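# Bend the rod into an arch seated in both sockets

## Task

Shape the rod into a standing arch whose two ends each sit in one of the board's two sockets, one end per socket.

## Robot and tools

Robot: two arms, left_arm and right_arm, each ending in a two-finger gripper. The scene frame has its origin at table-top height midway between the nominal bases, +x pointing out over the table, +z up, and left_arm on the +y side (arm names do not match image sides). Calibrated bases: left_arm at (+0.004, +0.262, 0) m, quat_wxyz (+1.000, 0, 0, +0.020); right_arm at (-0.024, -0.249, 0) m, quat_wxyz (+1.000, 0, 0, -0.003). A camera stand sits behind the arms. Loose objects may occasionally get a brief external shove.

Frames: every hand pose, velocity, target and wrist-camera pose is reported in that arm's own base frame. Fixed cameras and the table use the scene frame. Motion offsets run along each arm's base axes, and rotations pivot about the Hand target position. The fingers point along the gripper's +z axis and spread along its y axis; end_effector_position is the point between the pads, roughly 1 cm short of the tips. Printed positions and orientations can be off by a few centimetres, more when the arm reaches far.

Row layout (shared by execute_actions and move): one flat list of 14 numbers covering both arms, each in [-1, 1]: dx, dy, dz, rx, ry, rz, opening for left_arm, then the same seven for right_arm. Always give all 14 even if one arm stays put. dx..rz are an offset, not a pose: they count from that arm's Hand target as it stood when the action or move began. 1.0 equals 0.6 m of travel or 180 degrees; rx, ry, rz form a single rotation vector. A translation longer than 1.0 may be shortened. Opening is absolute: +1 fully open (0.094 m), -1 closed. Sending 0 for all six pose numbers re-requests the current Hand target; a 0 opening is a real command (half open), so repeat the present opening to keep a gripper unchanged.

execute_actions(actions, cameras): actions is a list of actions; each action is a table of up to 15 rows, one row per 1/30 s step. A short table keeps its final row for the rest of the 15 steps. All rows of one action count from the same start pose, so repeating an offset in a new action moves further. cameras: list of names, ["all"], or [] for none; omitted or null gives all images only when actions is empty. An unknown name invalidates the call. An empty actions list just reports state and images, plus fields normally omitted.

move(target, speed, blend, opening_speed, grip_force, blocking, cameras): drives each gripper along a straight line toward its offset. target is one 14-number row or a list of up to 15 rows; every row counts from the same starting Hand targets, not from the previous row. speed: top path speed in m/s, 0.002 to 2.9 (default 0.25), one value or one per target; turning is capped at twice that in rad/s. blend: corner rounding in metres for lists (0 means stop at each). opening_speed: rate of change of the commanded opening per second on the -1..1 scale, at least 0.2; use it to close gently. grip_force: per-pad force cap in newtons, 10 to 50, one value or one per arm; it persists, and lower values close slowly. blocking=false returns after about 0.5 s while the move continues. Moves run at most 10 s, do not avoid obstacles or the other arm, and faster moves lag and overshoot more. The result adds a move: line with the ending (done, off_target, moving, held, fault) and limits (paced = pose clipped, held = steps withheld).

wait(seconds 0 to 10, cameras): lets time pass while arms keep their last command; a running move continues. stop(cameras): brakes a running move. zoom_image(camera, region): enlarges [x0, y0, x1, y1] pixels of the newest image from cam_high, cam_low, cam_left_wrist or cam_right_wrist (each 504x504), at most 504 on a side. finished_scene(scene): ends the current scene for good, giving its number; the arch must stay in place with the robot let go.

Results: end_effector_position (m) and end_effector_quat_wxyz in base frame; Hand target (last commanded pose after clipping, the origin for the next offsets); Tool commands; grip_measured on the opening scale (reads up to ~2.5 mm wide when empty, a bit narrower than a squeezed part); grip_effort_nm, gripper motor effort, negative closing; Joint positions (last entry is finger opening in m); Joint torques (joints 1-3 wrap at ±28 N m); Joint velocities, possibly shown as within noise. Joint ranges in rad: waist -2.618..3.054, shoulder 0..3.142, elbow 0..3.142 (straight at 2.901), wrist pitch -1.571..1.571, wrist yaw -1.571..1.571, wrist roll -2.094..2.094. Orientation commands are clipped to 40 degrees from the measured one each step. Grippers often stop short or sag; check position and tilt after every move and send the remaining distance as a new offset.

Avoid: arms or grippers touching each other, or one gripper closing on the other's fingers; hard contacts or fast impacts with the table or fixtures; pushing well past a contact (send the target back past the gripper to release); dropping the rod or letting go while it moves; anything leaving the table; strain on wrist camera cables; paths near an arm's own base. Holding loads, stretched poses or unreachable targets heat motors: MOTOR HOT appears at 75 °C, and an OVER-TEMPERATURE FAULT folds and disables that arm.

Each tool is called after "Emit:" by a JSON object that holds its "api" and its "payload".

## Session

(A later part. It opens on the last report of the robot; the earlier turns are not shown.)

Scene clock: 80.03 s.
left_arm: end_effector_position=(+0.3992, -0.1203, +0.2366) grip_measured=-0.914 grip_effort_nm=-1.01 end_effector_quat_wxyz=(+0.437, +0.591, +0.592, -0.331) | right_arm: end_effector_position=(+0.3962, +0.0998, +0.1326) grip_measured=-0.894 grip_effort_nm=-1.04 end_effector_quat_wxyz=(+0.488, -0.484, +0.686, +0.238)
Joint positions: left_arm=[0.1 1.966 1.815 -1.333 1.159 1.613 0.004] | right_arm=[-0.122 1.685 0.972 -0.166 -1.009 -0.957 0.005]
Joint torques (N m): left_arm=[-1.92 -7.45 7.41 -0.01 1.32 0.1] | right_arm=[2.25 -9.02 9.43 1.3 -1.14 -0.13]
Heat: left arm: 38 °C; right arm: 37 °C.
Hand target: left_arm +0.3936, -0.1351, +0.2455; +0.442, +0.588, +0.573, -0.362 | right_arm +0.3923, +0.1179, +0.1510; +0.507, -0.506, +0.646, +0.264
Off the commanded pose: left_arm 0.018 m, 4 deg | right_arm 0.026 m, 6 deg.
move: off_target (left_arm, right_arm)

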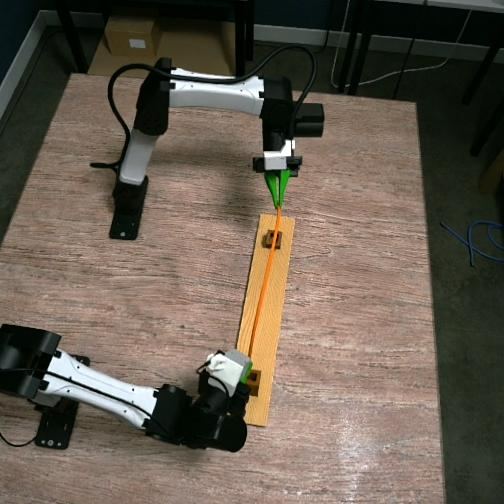

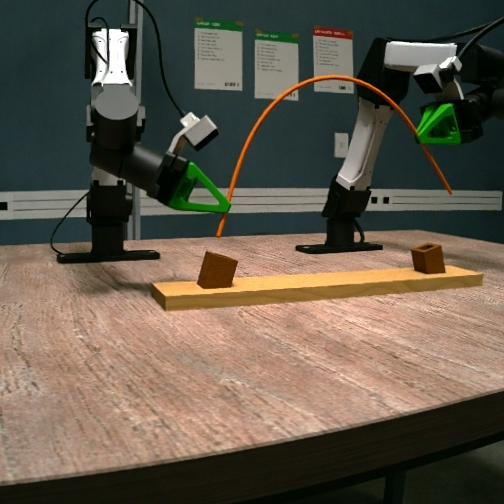

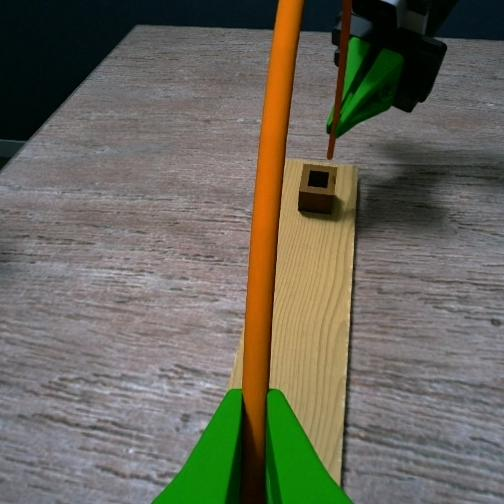

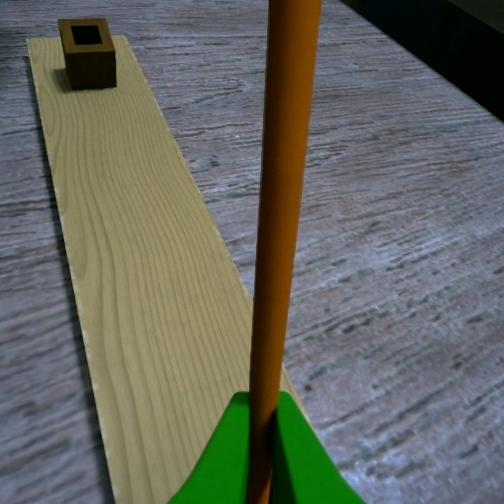

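Emit:
{"api": "move", "payload": {"target": [0,0,0,0,0,0,-1,0.03,0,0.0,0,0,0,-1], "speed": 0.06, "cameras": ["cam_low","cam_left_wrist"]}}

Emit:
{"api": "zoom_image", "payload": {"camera": "cam_left_wrist", "region": [250, 60, 430, 240]}}

Emit:
{"api": "zoom_image", "payload": {"camera": "cam_low", "region": [170, 170, 290, 310]}}

Scene clock: 82.93 s.
left_arm: end_effector_position=(+0.3981, -0.1206, +0.2369) grip_measured=-0.914 grip_effort_nm=-1.01 end_effector_quat_wxyz=(+0.436, +0.590, +0.592, -0.334) | right_arm: end_effector_position=(+0.4105, +0.0974, +0.1351) grip_measured=-0.894 grip_effort_nm=-1.04 end_effector_quat_wxyz=(+0.491, -0.485, +0.685, +0.231)
Joint positions: left_arm=[0.1 1.966 1.815 -1.341 1.162 1.615 0.004] | right_arm=[-0.122 1.726 1.027 -0.167 -1.002 -0.957 0.005]
Joint torques (N m): left_arm=[-1.95 -7.35 7.56 0.02 1.29 0.13] | right_arm=[2.63 -7.46 10.85 1.32 -1.16 -0.05]
Heat: left arm: 38 °C; right arm: 37 °C.
Hand target: left_arm +0.3936, -0.1351, +0.2456; +0.442, +0.588, +0.573, -0.362 | right_arm +0.4102, +0.1179, +0.1508; +0.506, -0.506, +0.646, +0.265
Off the commanded pose: left_arm 0.017 m, 4 deg | right_arm 0.026 m, 7 deg.
move: off_target (left_arm, right_arm)
Images, in order (width x height): cam_low 504x504, cam_left_wrist 504x504.

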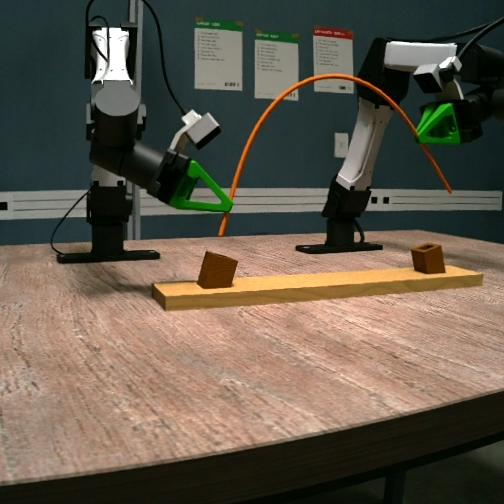

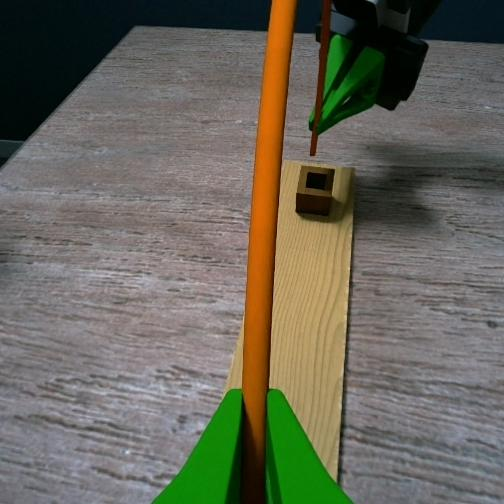

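Scaled by 2.800 from the camera's 504x504 image, which has a finer 720x720 frame.

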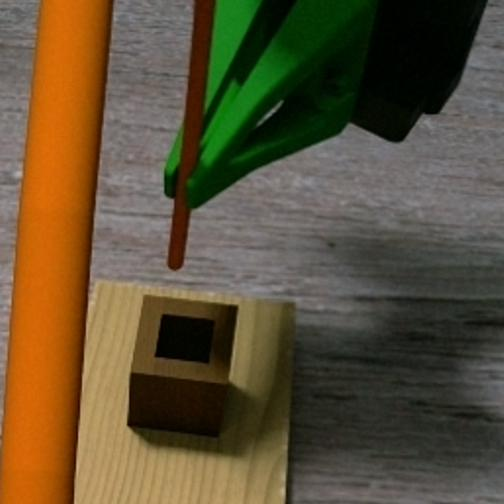

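Scaled by 3.600 from the camera's 504x504 image, which has a finer 720x720 frame.

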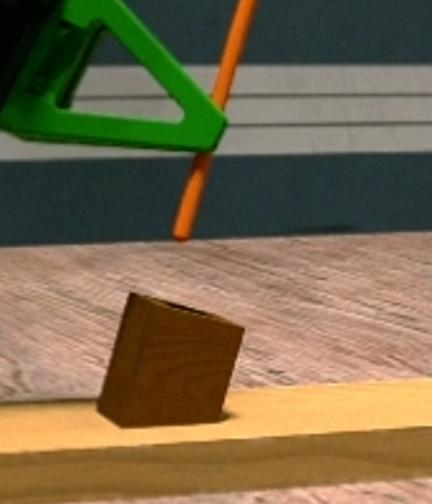

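Emit:
{"api": "move", "payload": {"target": [0,0,0,0,0,0,-1,-0.004,0.003,-0.07,0,0,0,-1], "speed": 0.05, "cameras": ["cam_low","cam_left_wrist"]}}

Emit:
{"api": "zoom_image", "payload": {"camera": "cam_left_wrist", "region": [250, 60, 430, 240]}}

Emit:
{"api": "zoom_image", "payload": {"camera": "cam_low", "region": [170, 170, 290, 310]}}

Scene clock: 86.73 s.
left_arm: end_effector_position=(+0.3970, -0.1209, +0.2374) grip_measured=-0.914 grip_effort_nm=-1.01 end_effector_quat_wxyz=(+0.435, +0.588, +0.592, -0.337) | right_arm: end_effector_position=(+0.4195, +0.0963, +0.1097) grip_measured=-0.894 grip_effort_nm=-1.04 end_effector_quat_wxyz=(+0.501, -0.490, +0.678, +0.223)
Joint positions: left_arm=[0.1 1.966 1.815 -1.349 1.165 1.617 0.004] | right_arm=[-0.122 1.8 0.988 -0.023 -1.002 -0.957 0.005]
Joint torques (N m): left_arm=[-1.92 -7.25 7.64 0.06 1.23 0.13] | right_arm=[2.97 -7.69 5.63 1.61 -1.12 -0.04]
Heat: left arm: 38 °C; right arm: 37 °C.
Hand target: left_arm +0.3936, -0.1351, +0.2455; +0.442, +0.588, +0.573, -0.362 | right_arm +0.4079, +0.1197, +0.1089; +0.506, -0.506, +0.646, +0.264
Off the commanded pose: left_arm 0.017 m, 4 deg | right_arm 0.026 m, 6 deg.
move: off_target (left_arm, right_arm)
Images, in order (width x height): cam_low 504x504, cam_left_wrist 504x504.

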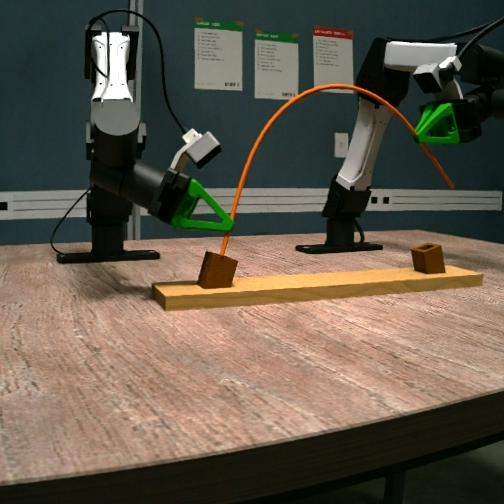

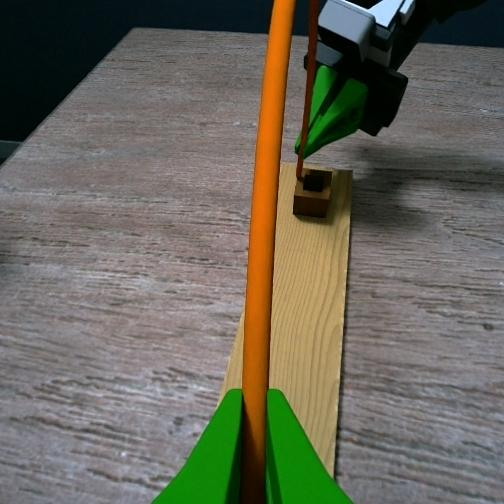

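Scaled by 2.800 from the camera's 504x504 image, which has a finer 720x720 frame.

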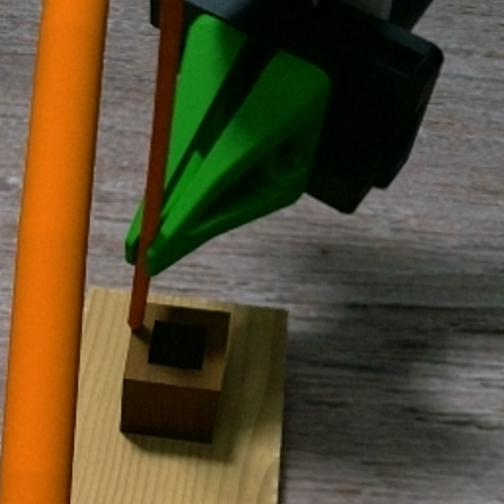

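Scaled by 3.600 from the camera's 504x504 image, which has a finer 720x720 frame.

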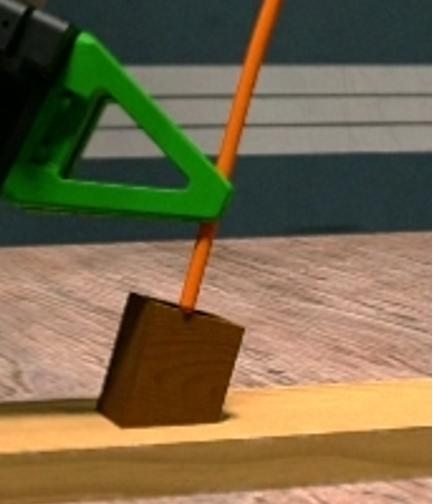

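Emit:
{"api": "move", "payload": {"target": [0,0,0,0,0,0,-1,-0.028,0.0,0.012,0,0,0,-1], "speed": 0.05, "cameras": ["cam_low","cam_left_wrist"]}}

Emit:
{"api": "zoom_image", "payload": {"camera": "cam_left_wrist", "region": [250, 60, 430, 240]}}

Emit:
{"api": "zoom_image", "payload": {"camera": "cam_low", "region": [170, 170, 290, 310]}}

Scene clock: 90.13 s.
left_arm: end_effector_position=(+0.3975, -0.1210, +0.2390) grip_measured=-0.914 grip_effort_nm=-1.01 end_effector_quat_wxyz=(+0.438, +0.589, +0.590, -0.336) | right_arm: end_effector_position=(+0.4044, +0.0981, +0.0956) grip_measured=-0.894 grip_effort_nm=-1.04 end_effector_quat_wxyz=(+0.488, -0.484, +0.688, +0.234)
Joint positions: left_arm=[0.1 1.966 1.82 -1.349 1.167 1.619 0.004] | right_arm=[-0.122 1.788 0.926 -0.014 -1.002 -0.957 0.005]
Joint torques (N m): left_arm=[-1.99 -7.2 7.25 0.05 1.22 0.12] | right_arm=[2.66 -12.83 5.83 1.29 -1.2 -0.09]
Heat: left arm: 38 °C; right arm: 38 °C.
Hand target: left_arm +0.3935, -0.1351, +0.2454; +0.442, +0.588, +0.573, -0.362 | right_arm +0.3911, +0.1197, +0.1160; +0.506, -0.506, +0.646, +0.264
Off the commanded pose: left_arm 0.016 m, 4 deg | right_arm 0.033 m, 7 deg.
move: off_target (left_arm, right_arm)
Images, in order (width x height): cam_low 504x504, cam_left_wrist 504x504.

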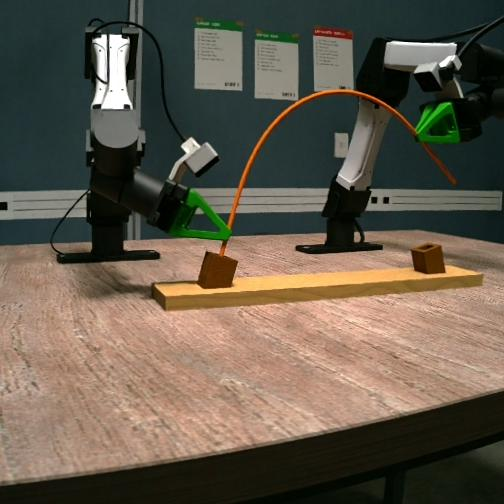

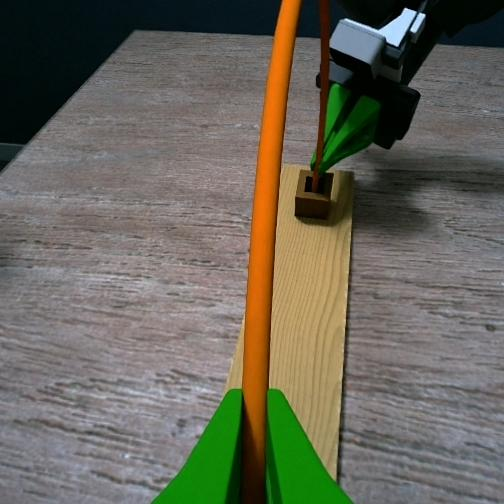

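Scaled by 2.800 from the camera's 504x504 image, which has a finer 720x720 frame.

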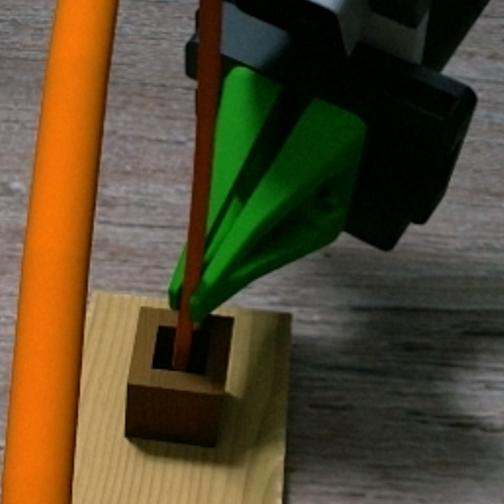

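Scaled by 3.600 from the camera's 504x504 image, which has a finer 720x720 frame.

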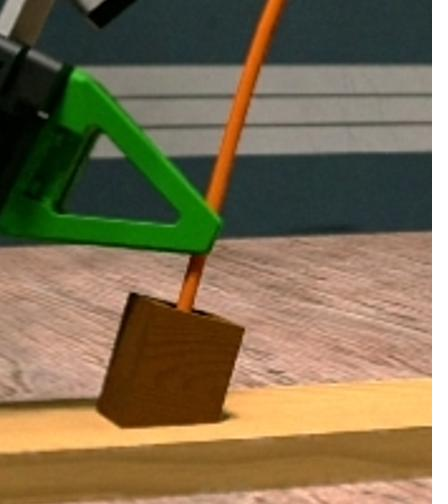

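Emit:
{"api": "move", "payload": {"target": [0,0,0,0,0,0,-1,0,-0.012,-0.05,0,0,0,-1], "speed": 0.05, "cameras": ["cam_low","cam_left_wrist"]}}

Emit:
{"api": "zoom_image", "payload": {"camera": "cam_left_wrist", "region": [250, 60, 430, 240]}}

Emit:
{"api": "zoom_image", "payload": {"camera": "cam_low", "region": [170, 170, 290, 310]}}

Scene clock: 93.47 s.
left_arm: end_effector_position=(+0.3975, -0.1213, +0.2397) grip_measured=-0.913 grip_effort_nm=-1.01 end_effector_quat_wxyz=(+0.439, +0.589, +0.589, -0.337) | right_arm: end_effector_position=(+0.4000, +0.0945, +0.0798) grip_measured=-0.894 grip_effort_nm=-1.04 end_effector_quat_wxyz=(+0.488, -0.487, +0.687, +0.230)
Joint positions: left_arm=[0.1 1.966 1.82 -1.349 1.172 1.62 0.004] | right_arm=[-0.133 1.813 0.888 0.032 -1.003 -0.983 0.005]
Joint torques (N m): left_arm=[-1.94 -7.21 7.28 0.06 1.19 0.11] | right_arm=[1.77 -7.82 5.52 1.61 -1.29 -0.2]
Heat: left arm: 38 °C; right arm: 38 °C.
Hand target: left_arm +0.3935, -0.1351, +0.2454; +0.442, +0.588, +0.573, -0.362 | right_arm +0.3911, +0.1124, +0.0860; +0.506, -0.506, +0.646, +0.265
Off the commanded pose: left_arm 0.015 m, 3 deg | right_arm 0.021 m, 7 deg.
move: off_target (left_arm, right_arm)
Images, in order (width x height): cam_low 504x504, cam_left_wrist 504x504.

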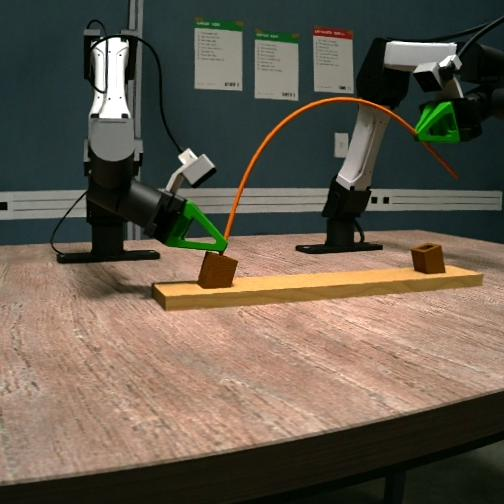

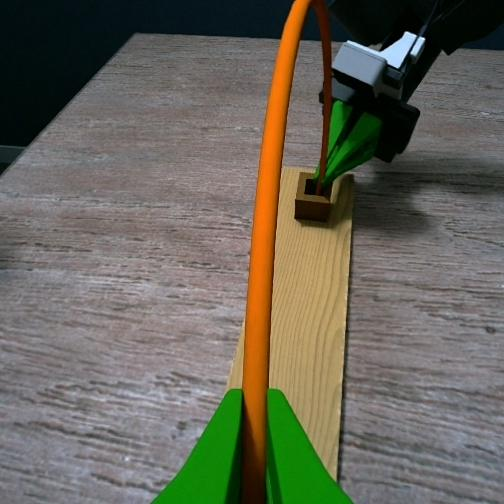

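Scaled by 2.800 from the camera's 504x504 image, which has a finer 720x720 frame.

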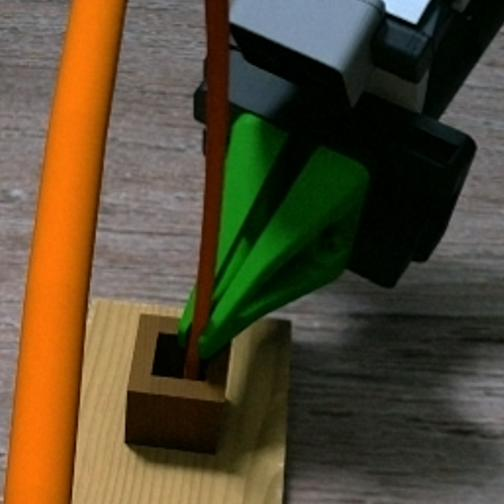

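Scaled by 3.600 from the camera's 504x504 image, which has a finer 720x720 frame.

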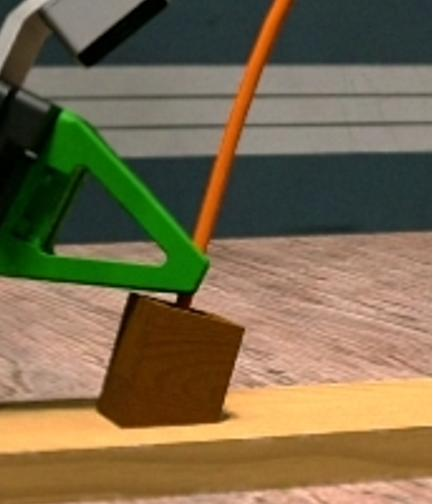

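Emit:
{"api": "move", "payload": {"target": [0,-0.03,-0.1,-0.02,0.002,0,-1,0,0,0,0,0,0,-1], "speed": 0.06, "cameras": ["all"]}}

Emit:
{"api": "zoom_image", "payload": {"camera": "cam_low", "region": [370, 170, 490, 310]}}

Emit:
{"api": "zoom_image", "payload": {"camera": "cam_high", "region": [220, 180, 320, 430]}}

Scene clock: 97.97 s.
left_arm: end_effector_position=(+0.4049, -0.1293, +0.1867) grip_measured=-0.913 grip_effort_nm=-1.01 end_effector_quat_wxyz=(+0.471, +0.567, +0.574, -0.355) | right_arm: end_effector_position=(+0.4008, +0.0921, +0.0798) grip_measured=-0.894 grip_effort_nm=-1.04 end_effector_quat_wxyz=(+0.488, -0.485, +0.689, +0.228)
Joint positions: left_arm=[0.091 1.966 1.547 -0.982 1.258 1.526 0.004] | right_arm=[-0.139 1.813 0.888 0.034 -1.002 -0.983 0.005]
Joint torques (N m): left_arm=[-4.48 -8.57 4.57 0.4 0.9 -0.14] | right_arm=[2.21 -7.83 5.49 1.61 -1.3 -0.2]
Heat: left arm: 38 °C; right arm: 38 °C.
Hand target: left_arm +0.3935, -0.1531, +0.1855; +0.458, +0.573, +0.562, -0.382 | right_arm +0.3911, +0.1126, +0.0860; +0.506, -0.506, +0.646, +0.265
Off the commanded pose: left_arm 0.026 m, 4 deg | right_arm 0.023 m, 7 deg.
move: off_target (left_arm, right_arm)

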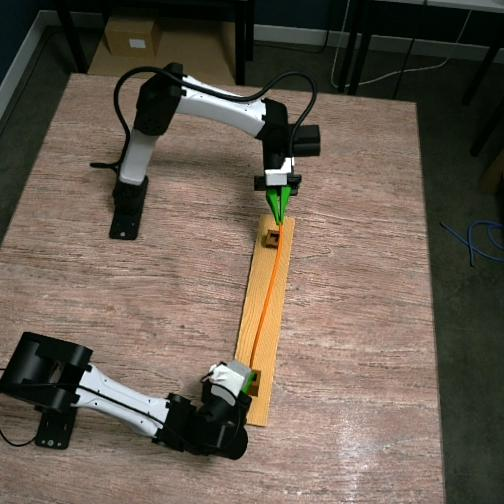

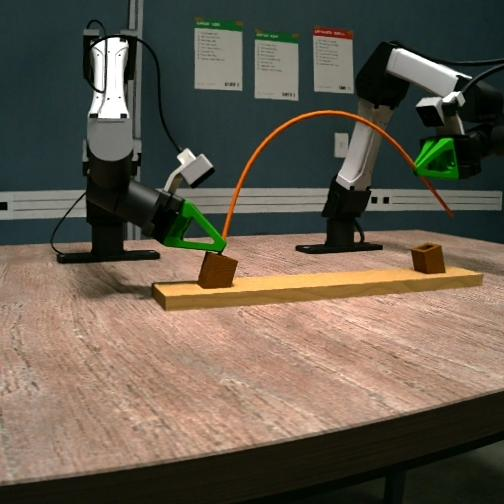

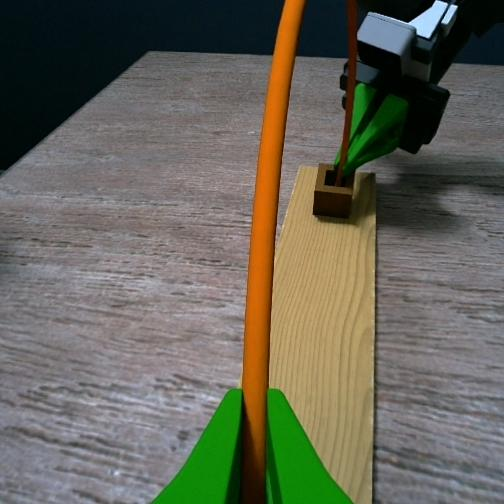

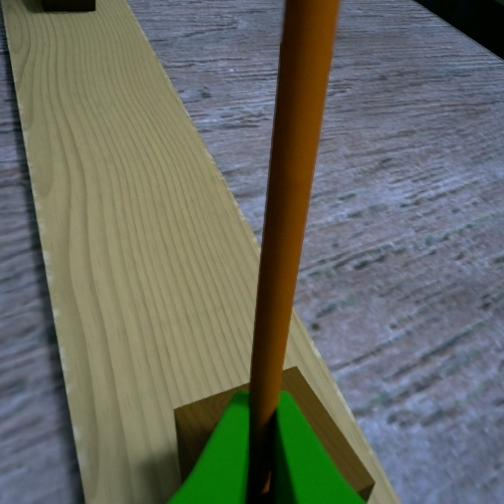

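Scaled by 3.600 from the camera's 504x504 image, which has a finer 720x720 frame.

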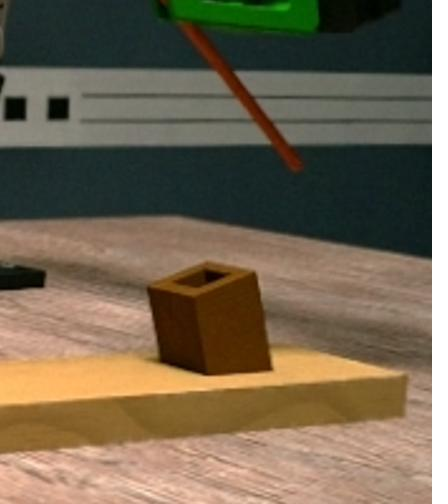

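Scaled by 2.016 from the camera's 504x504 image, which has a finer 720x720 frame.

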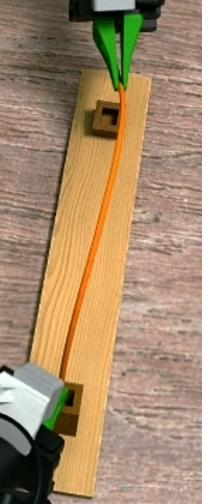

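Emit:
{"api": "move", "payload": {"target": [-0.015,-0.04,-0.07,-0.02,0.002,0.028,-1,0,0,0,0,0,0,-1], "speed": 0.06, "cameras": ["all"]}}

Emit:
{"api": "zoom_image", "payload": {"camera": "cam_low", "region": [370, 170, 490, 310]}}

Emit:
{"api": "zoom_image", "payload": {"camera": "cam_high", "region": [220, 180, 320, 430]}}

Scene clock: 104.83 s.
left_arm: end_effector_position=(+0.3948, -0.1535, +0.1283) grip_measured=-0.913 grip_effort_nm=-1.01 end_effector_quat_wxyz=(+0.486, +0.507, +0.605, -0.374) | right_arm: end_effector_position=(+0.4033, +0.0896, +0.0810) grip_measured=-0.894 grip_effort_nm=-1.04 end_effector_quat_wxyz=(+0.493, -0.485, +0.687, +0.221)
Joint positions: left_arm=[0.031 1.883 1.085 -0.145 1.259 0.961 0.004] | right_arm=[-0.143 1.813 0.888 0.048 -0.999 -0.983 0.005]
Joint torques (N m): left_arm=[-4.56 -10.65 5.19 1.28 0.79 -0.11] | right_arm=[2.54 -7.83 5.46 1.52 -1.33 -0.18]
Heat: left arm: 39 °C; right arm: 39 °C.
Hand target: left_arm +0.3845, -0.1770, +0.1435; +0.490, +0.531, +0.576, -0.381 | right_arm +0.3911, +0.1126, +0.0860; +0.506, -0.506, +0.646, +0.265
Off the commanded pose: left_arm 0.030 m, 4 deg | right_arm 0.026 m, 7 deg.
move: off_target (left_arm, right_arm)

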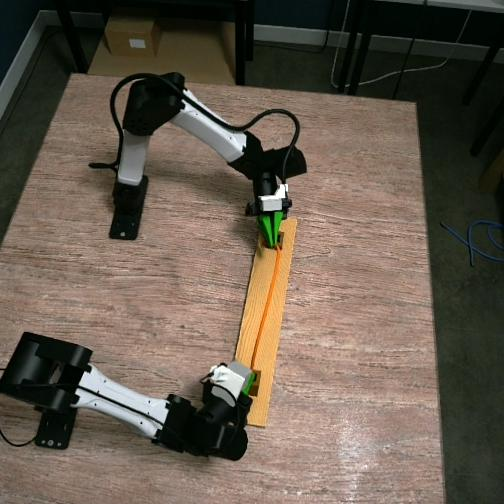

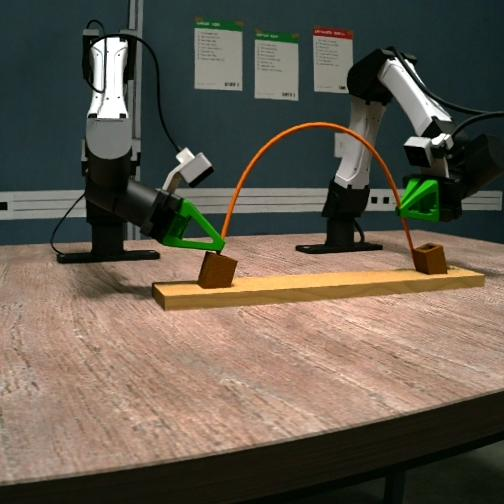

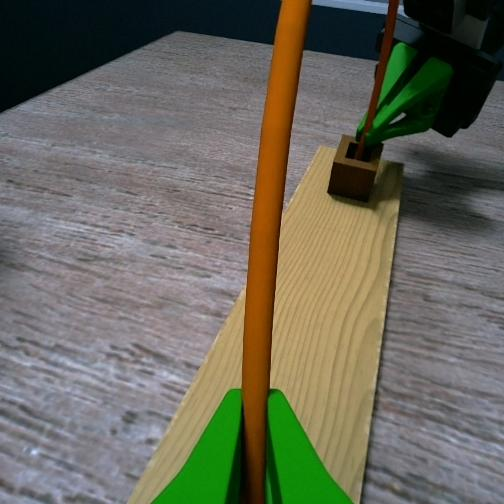

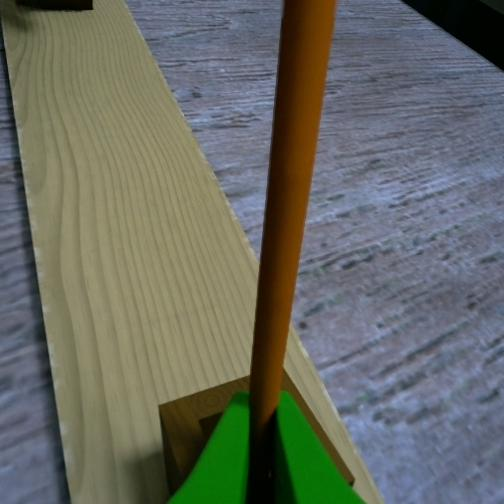

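Scaled by 3.600 from the camera's 504x504 image, which has a finer 720x720 frame.

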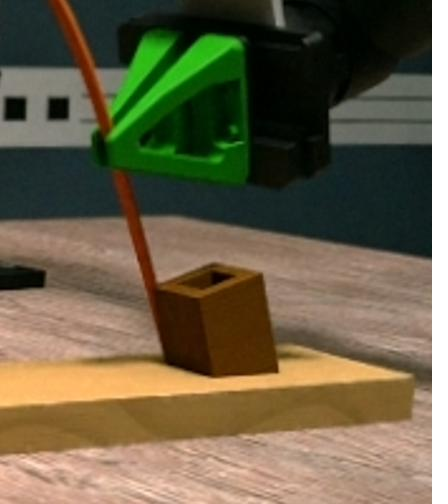

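Scaled by 2.016 from the camera's 504x504 image, which has a finer 720x720 frame.

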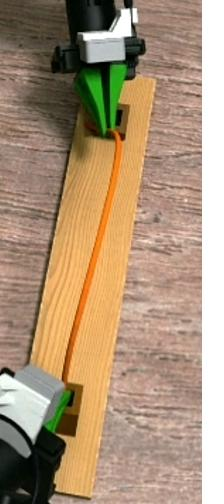

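Emit:
{"api": "move", "payload": {"target": [[0,0.0,0.08,0,0,0,-1,0,0,0,0,0,0,-1],[0.012,0.012,0.09,0,-0.033,-0.028,-1,0,0,0,0,0,0,-1]], "speed": 0.06, "cameras": ["all"]}}

Emit:
{"api": "zoom_image", "payload": {"camera": "cam_low", "region": [370, 170, 490, 310]}}

Emit:
{"api": "zoom_image", "payload": {"camera": "cam_high", "region": [220, 180, 320, 430]}}

Scene clock: 116.77 s.
left_arm: end_effector_position=(+0.3988, -0.1563, +0.1920) grip_measured=-0.912 grip_effort_nm=-1.00 end_effector_quat_wxyz=(+0.506, +0.570, +0.548, -0.344) | right_arm: end_effector_position=(+0.4031, +0.0899, +0.0813) grip_measured=-0.894 grip_effort_nm=-1.04 end_effector_quat_wxyz=(+0.493, -0.485, +0.687, +0.222)
Joint positions: left_arm=[0.026 1.847 1.339 -0.563 1.28 1.261 0.004] | right_arm=[-0.143 1.813 0.888 0.048 -1.002 -0.983 0.005]
Joint torques (N m): left_arm=[-2 -6.56 7.9 0.63 1.21 0.12] | right_arm=[2.55 -7.82 5.45 1.52 -1.3 -0.18]
Heat: left arm: 40 °C; right arm: 39 °C.
Hand target: left_arm +0.3917, -0.1699, +0.1975; +0.502, +0.575, +0.526, -0.374 | right_arm +0.3911, +0.1126, +0.0860; +0.506, -0.506, +0.646, +0.265
Off the commanded pose: left_arm 0.016 m, 4 deg | right_arm 0.026 m, 7 deg.
move: off_target (left_arm, right_arm)

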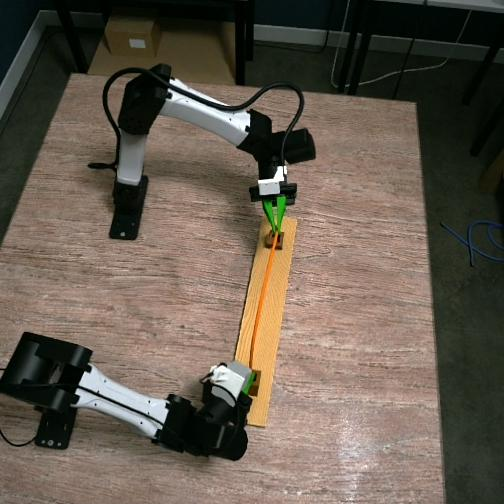

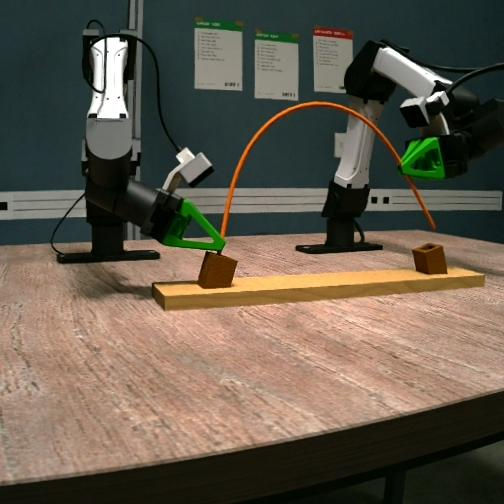

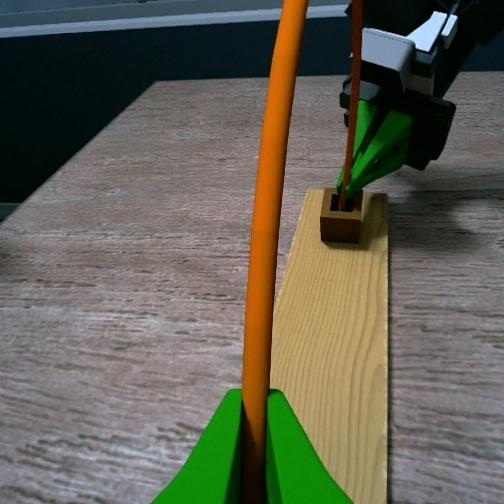

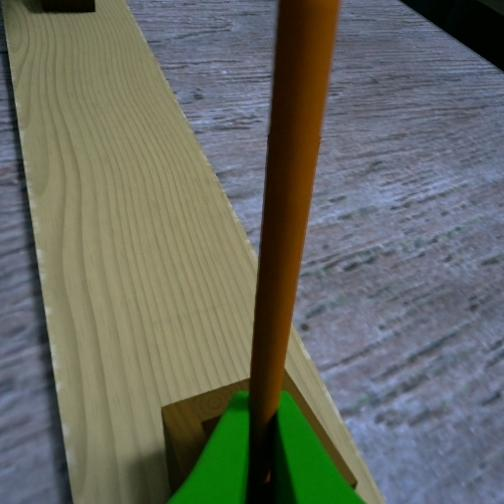

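Scaled by 3.600 from the camera's 504x504 image, which has a finer 720x720 frame.

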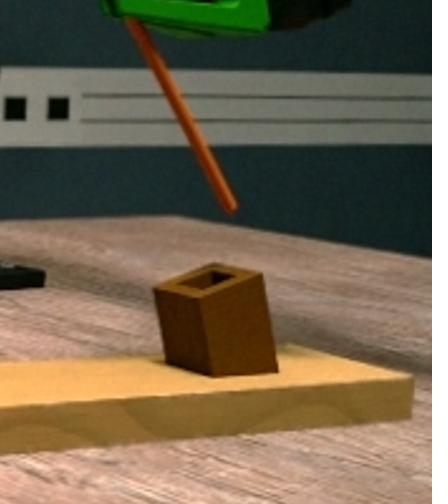

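Scaled by 2.016 from the camera's 504x504 image, which has a finer 720x720 frame.

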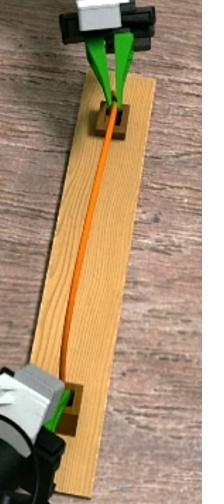

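Emit:
{"api": "zoom_image", "payload": {"camera": "cam_high", "region": [240, 190, 310, 260]}}

Scaled by 7.200 from the camera's 504x504 image, which has a finer 720x720 frame.

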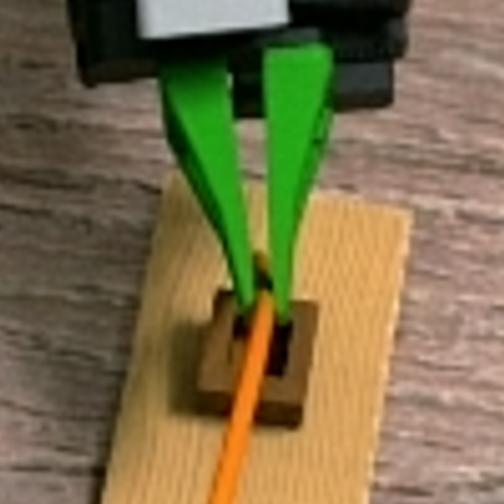

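Emit:
{"api": "move", "payload": {"target": [0,0.022,-0.05,0,0,0,-1,0,0,0,0,0,0,-1], "speed": 0.05, "cameras": ["cam_high","cam_low"]}}

Emit:
{"api": "zoom_image", "payload": {"camera": "cam_low", "region": [370, 170, 490, 310]}}

Emit:
{"api": "zoom_image", "payload": {"camera": "cam_high", "region": [240, 190, 310, 260]}}

Scene clock: 121.20 s.
left_arm: end_effector_position=(+0.3993, -0.1446, +0.1659) grip_measured=-0.912 grip_effort_nm=-1.01 end_effector_quat_wxyz=(+0.506, +0.576, +0.542, -0.344) | right_arm: end_effector_position=(+0.4031, +0.0899, +0.0813) grip_measured=-0.894 grip_effort_nm=-1.04 end_effector_quat_wxyz=(+0.494, -0.487, +0.685, +0.221)
Joint positions: left_arm=[0.058 1.915 1.339 -0.631 1.298 1.412 0.004] | right_arm=[-0.143 1.813 0.888 0.048 -1.002 -0.988 0.005]
Joint torques (N m): left_arm=[-1.74 -6.82 6.46 0.47 1.18 0.15] | right_arm=[2.54 -7.8 5.49 1.51 -1.3 -0.14]
Heat: left arm: 39 °C; right arm: 39 °C.
Hand target: left_arm +0.3917, -0.1567, +0.1674; +0.502, +0.575, +0.526, -0.374 | right_arm +0.3911, +0.1126, +0.0860; +0.506, -0.506, +0.646, +0.265
Off the commanded pose: left_arm 0.014 m, 4 deg | right_arm 0.026 m, 7 deg.
move: off_target (left_arm, right_arm)
Images, in order (width x height): cam_high 504x504, cam_low 504x504.

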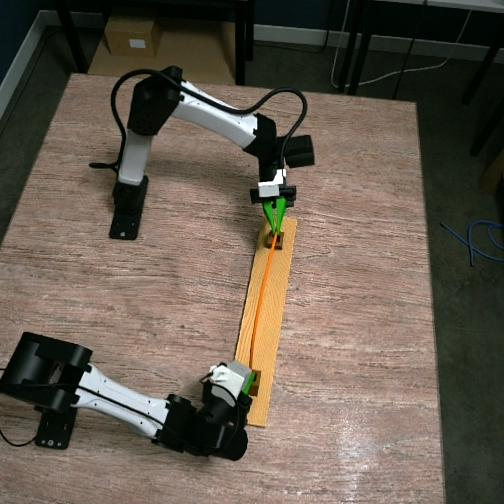

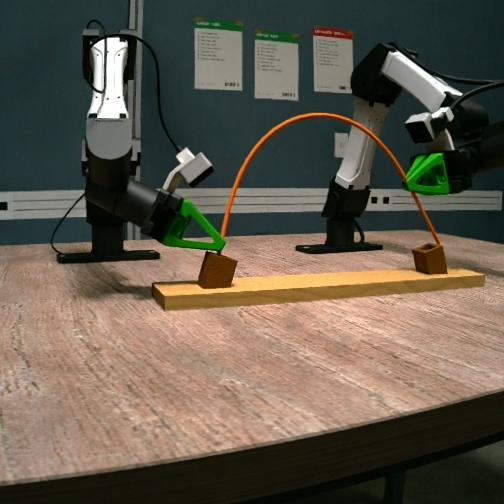

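Scaled by 3.600 from the camera's 504x504 image, which has a finer 720x720 frame.

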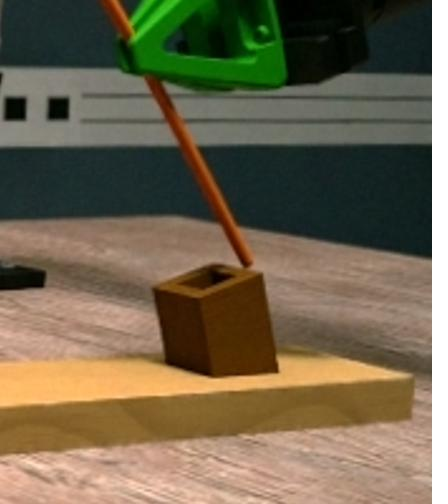

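Scaled by 7.200 from the camera's 504x504 image, which has a finer 720x720 frame.

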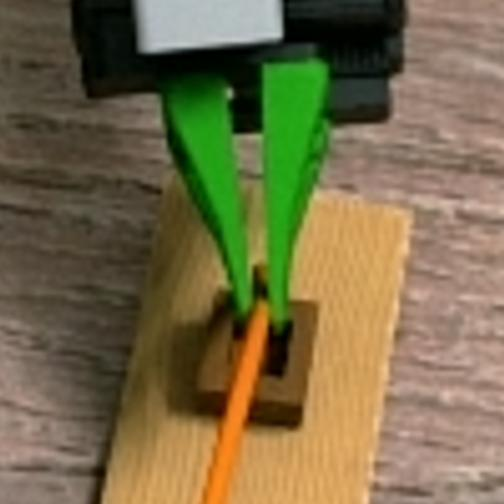

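Emit:
{"api": "move", "payload": {"target": [0,-0.018,0,-0.025,0.003,0,-1,0,0,0,0,0,0,-1], "speed": 0.05, "cameras": ["cam_high","cam_low"]}}

Emit:
{"api": "zoom_image", "payload": {"camera": "cam_low", "region": [370, 170, 490, 310]}}

Emit:
{"api": "zoom_image", "payload": {"camera": "cam_high", "region": [240, 190, 310, 260]}}

Scene clock: 124.47 s.
left_arm: end_effector_position=(+0.4042, -0.1470, +0.1664) grip_measured=-0.912 grip_effort_nm=-1.01 end_effector_quat_wxyz=(+0.529, +0.555, +0.530, -0.362) | right_arm: end_effector_position=(+0.4031, +0.0899, +0.0813) grip_measured=-0.894 grip_effort_nm=-1.04 end_effector_quat_wxyz=(+0.494, -0.487, +0.685, +0.221)
Joint positions: left_arm=[0.058 1.915 1.267 -0.405 1.363 1.252 0.004] | right_arm=[-0.143 1.813 0.888 0.048 -1.002 -0.988 0.005]
Joint torques (N m): left_arm=[-3.6 -7.65 4.89 0.86 1.14 -0.19] | right_arm=[2.54 -7.8 5.5 1.5 -1.3 -0.14]
Heat: left arm: 39 °C; right arm: 39 °C.
Hand target: left_arm +0.3917, -0.1675, +0.1674; +0.522, +0.553, +0.514, -0.397 | right_arm +0.3911, +0.1126, +0.0860; +0.506, -0.506, +0.646, +0.265
Off the commanded pose: left_arm 0.024 m, 4 deg | right_arm 0.026 m, 7 deg.
move: off_target (left_arm, right_arm)
Images, in order (width x height): cam_high 504x504, cam_low 504x504.

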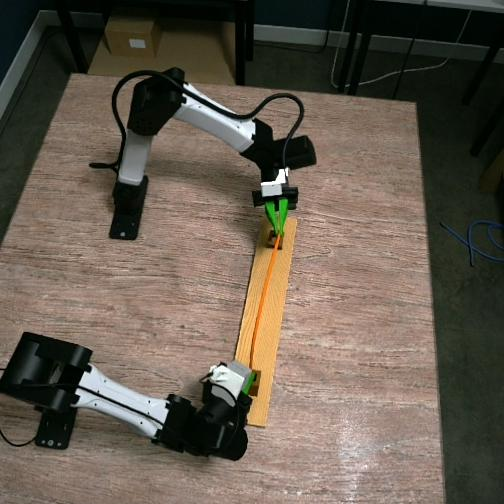

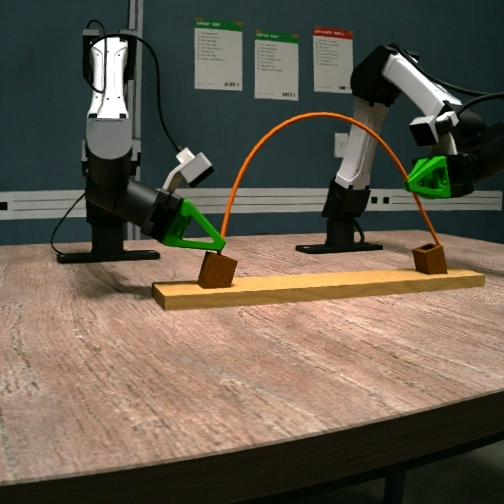

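Scaled by 3.600 from the camera's 504x504 image, which has a finer 720x720 frame.

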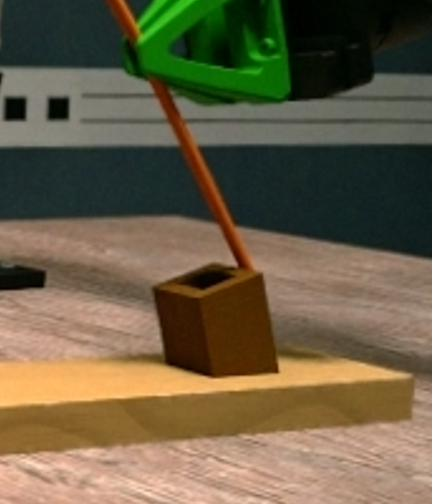

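Scaled by 7.200 from the camera's 504x504 image, which has a finer 720x720 frame.

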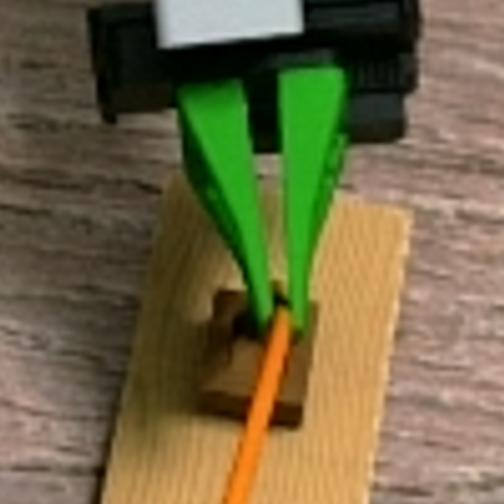

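Emit:
{"api": "move", "payload": {"target": [-0.014,-0.03,0.01,0,0,0,-1,0,0,0,0,0,0,-1], "speed": 0.05, "cameras": ["cam_high","cam_low"]}}

Emit:
{"api": "zoom_image", "payload": {"camera": "cam_low", "region": [370, 170, 490, 310]}}

Emit:
{"api": "zoom_image", "payload": {"camera": "cam_high", "region": [240, 190, 310, 260]}}

Scene clock: 128.03 s.
left_arm: end_effector_position=(+0.3984, -0.1625, +0.1646) grip_measured=-0.911 grip_effort_nm=-1.00 end_effector_quat_wxyz=(+0.530, +0.540, +0.534, -0.378) | right_arm: end_effector_position=(+0.4031, +0.0899, +0.0813) grip_measured=-0.894 grip_effort_nm=-1.04 end_effector_quat_wxyz=(+0.494, -0.487, +0.685, +0.221)
Joint positions: left_arm=[0.02 1.876 1.144 -0.106 1.364 0.998 0.004] | right_arm=[-0.143 1.813 0.888 0.048 -1.002 -0.988 0.005]
Joint torques (N m): left_arm=[-4.51 -10.21 4.83 1.08 0.77 -0.16] | right_arm=[2.55 -7.79 5.5 1.51 -1.31 -0.14]
Heat: left arm: 39 °C; right arm: 39 °C.
Hand target: left_arm +0.3833, -0.1854, +0.1735; +0.522, +0.553, +0.514, -0.397 | right_arm +0.3911, +0.1126, +0.0860; +0.506, -0.506, +0.646, +0.265
Off the commanded pose: left_arm 0.029 m, 4 deg | right_arm 0.026 m, 7 deg.
move: off_target (left_arm, right_arm)
Images, in order (width x height): cam_high 504x504, cam_low 504x504.

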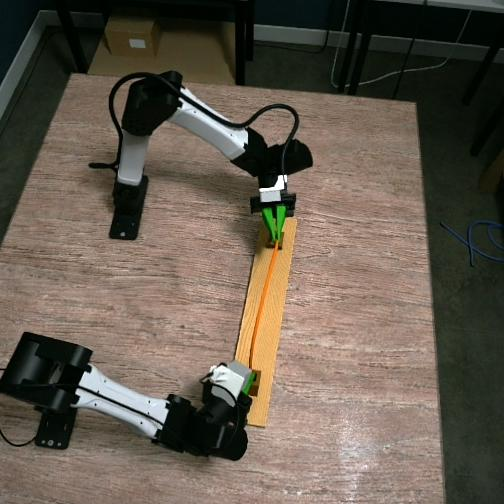

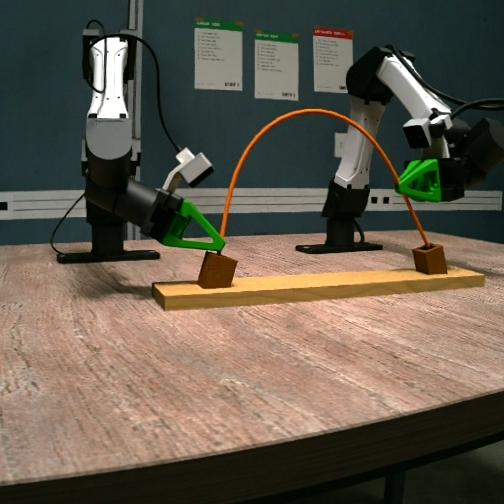

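Scaled by 3.600 from the camera's 504x504 image, which has a finer 720x720 frame.

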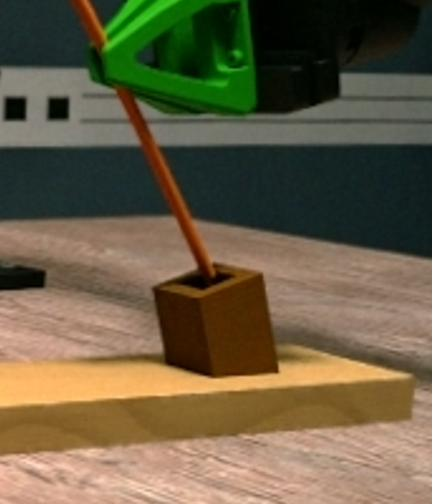

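Scaled by 7.200 from the camera's 504x504 image, which has a finer 720x720 frame.

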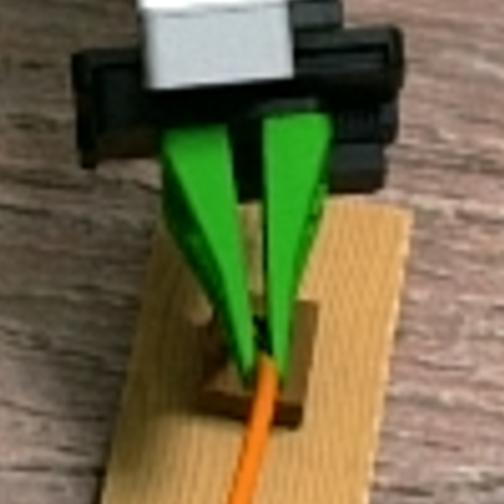

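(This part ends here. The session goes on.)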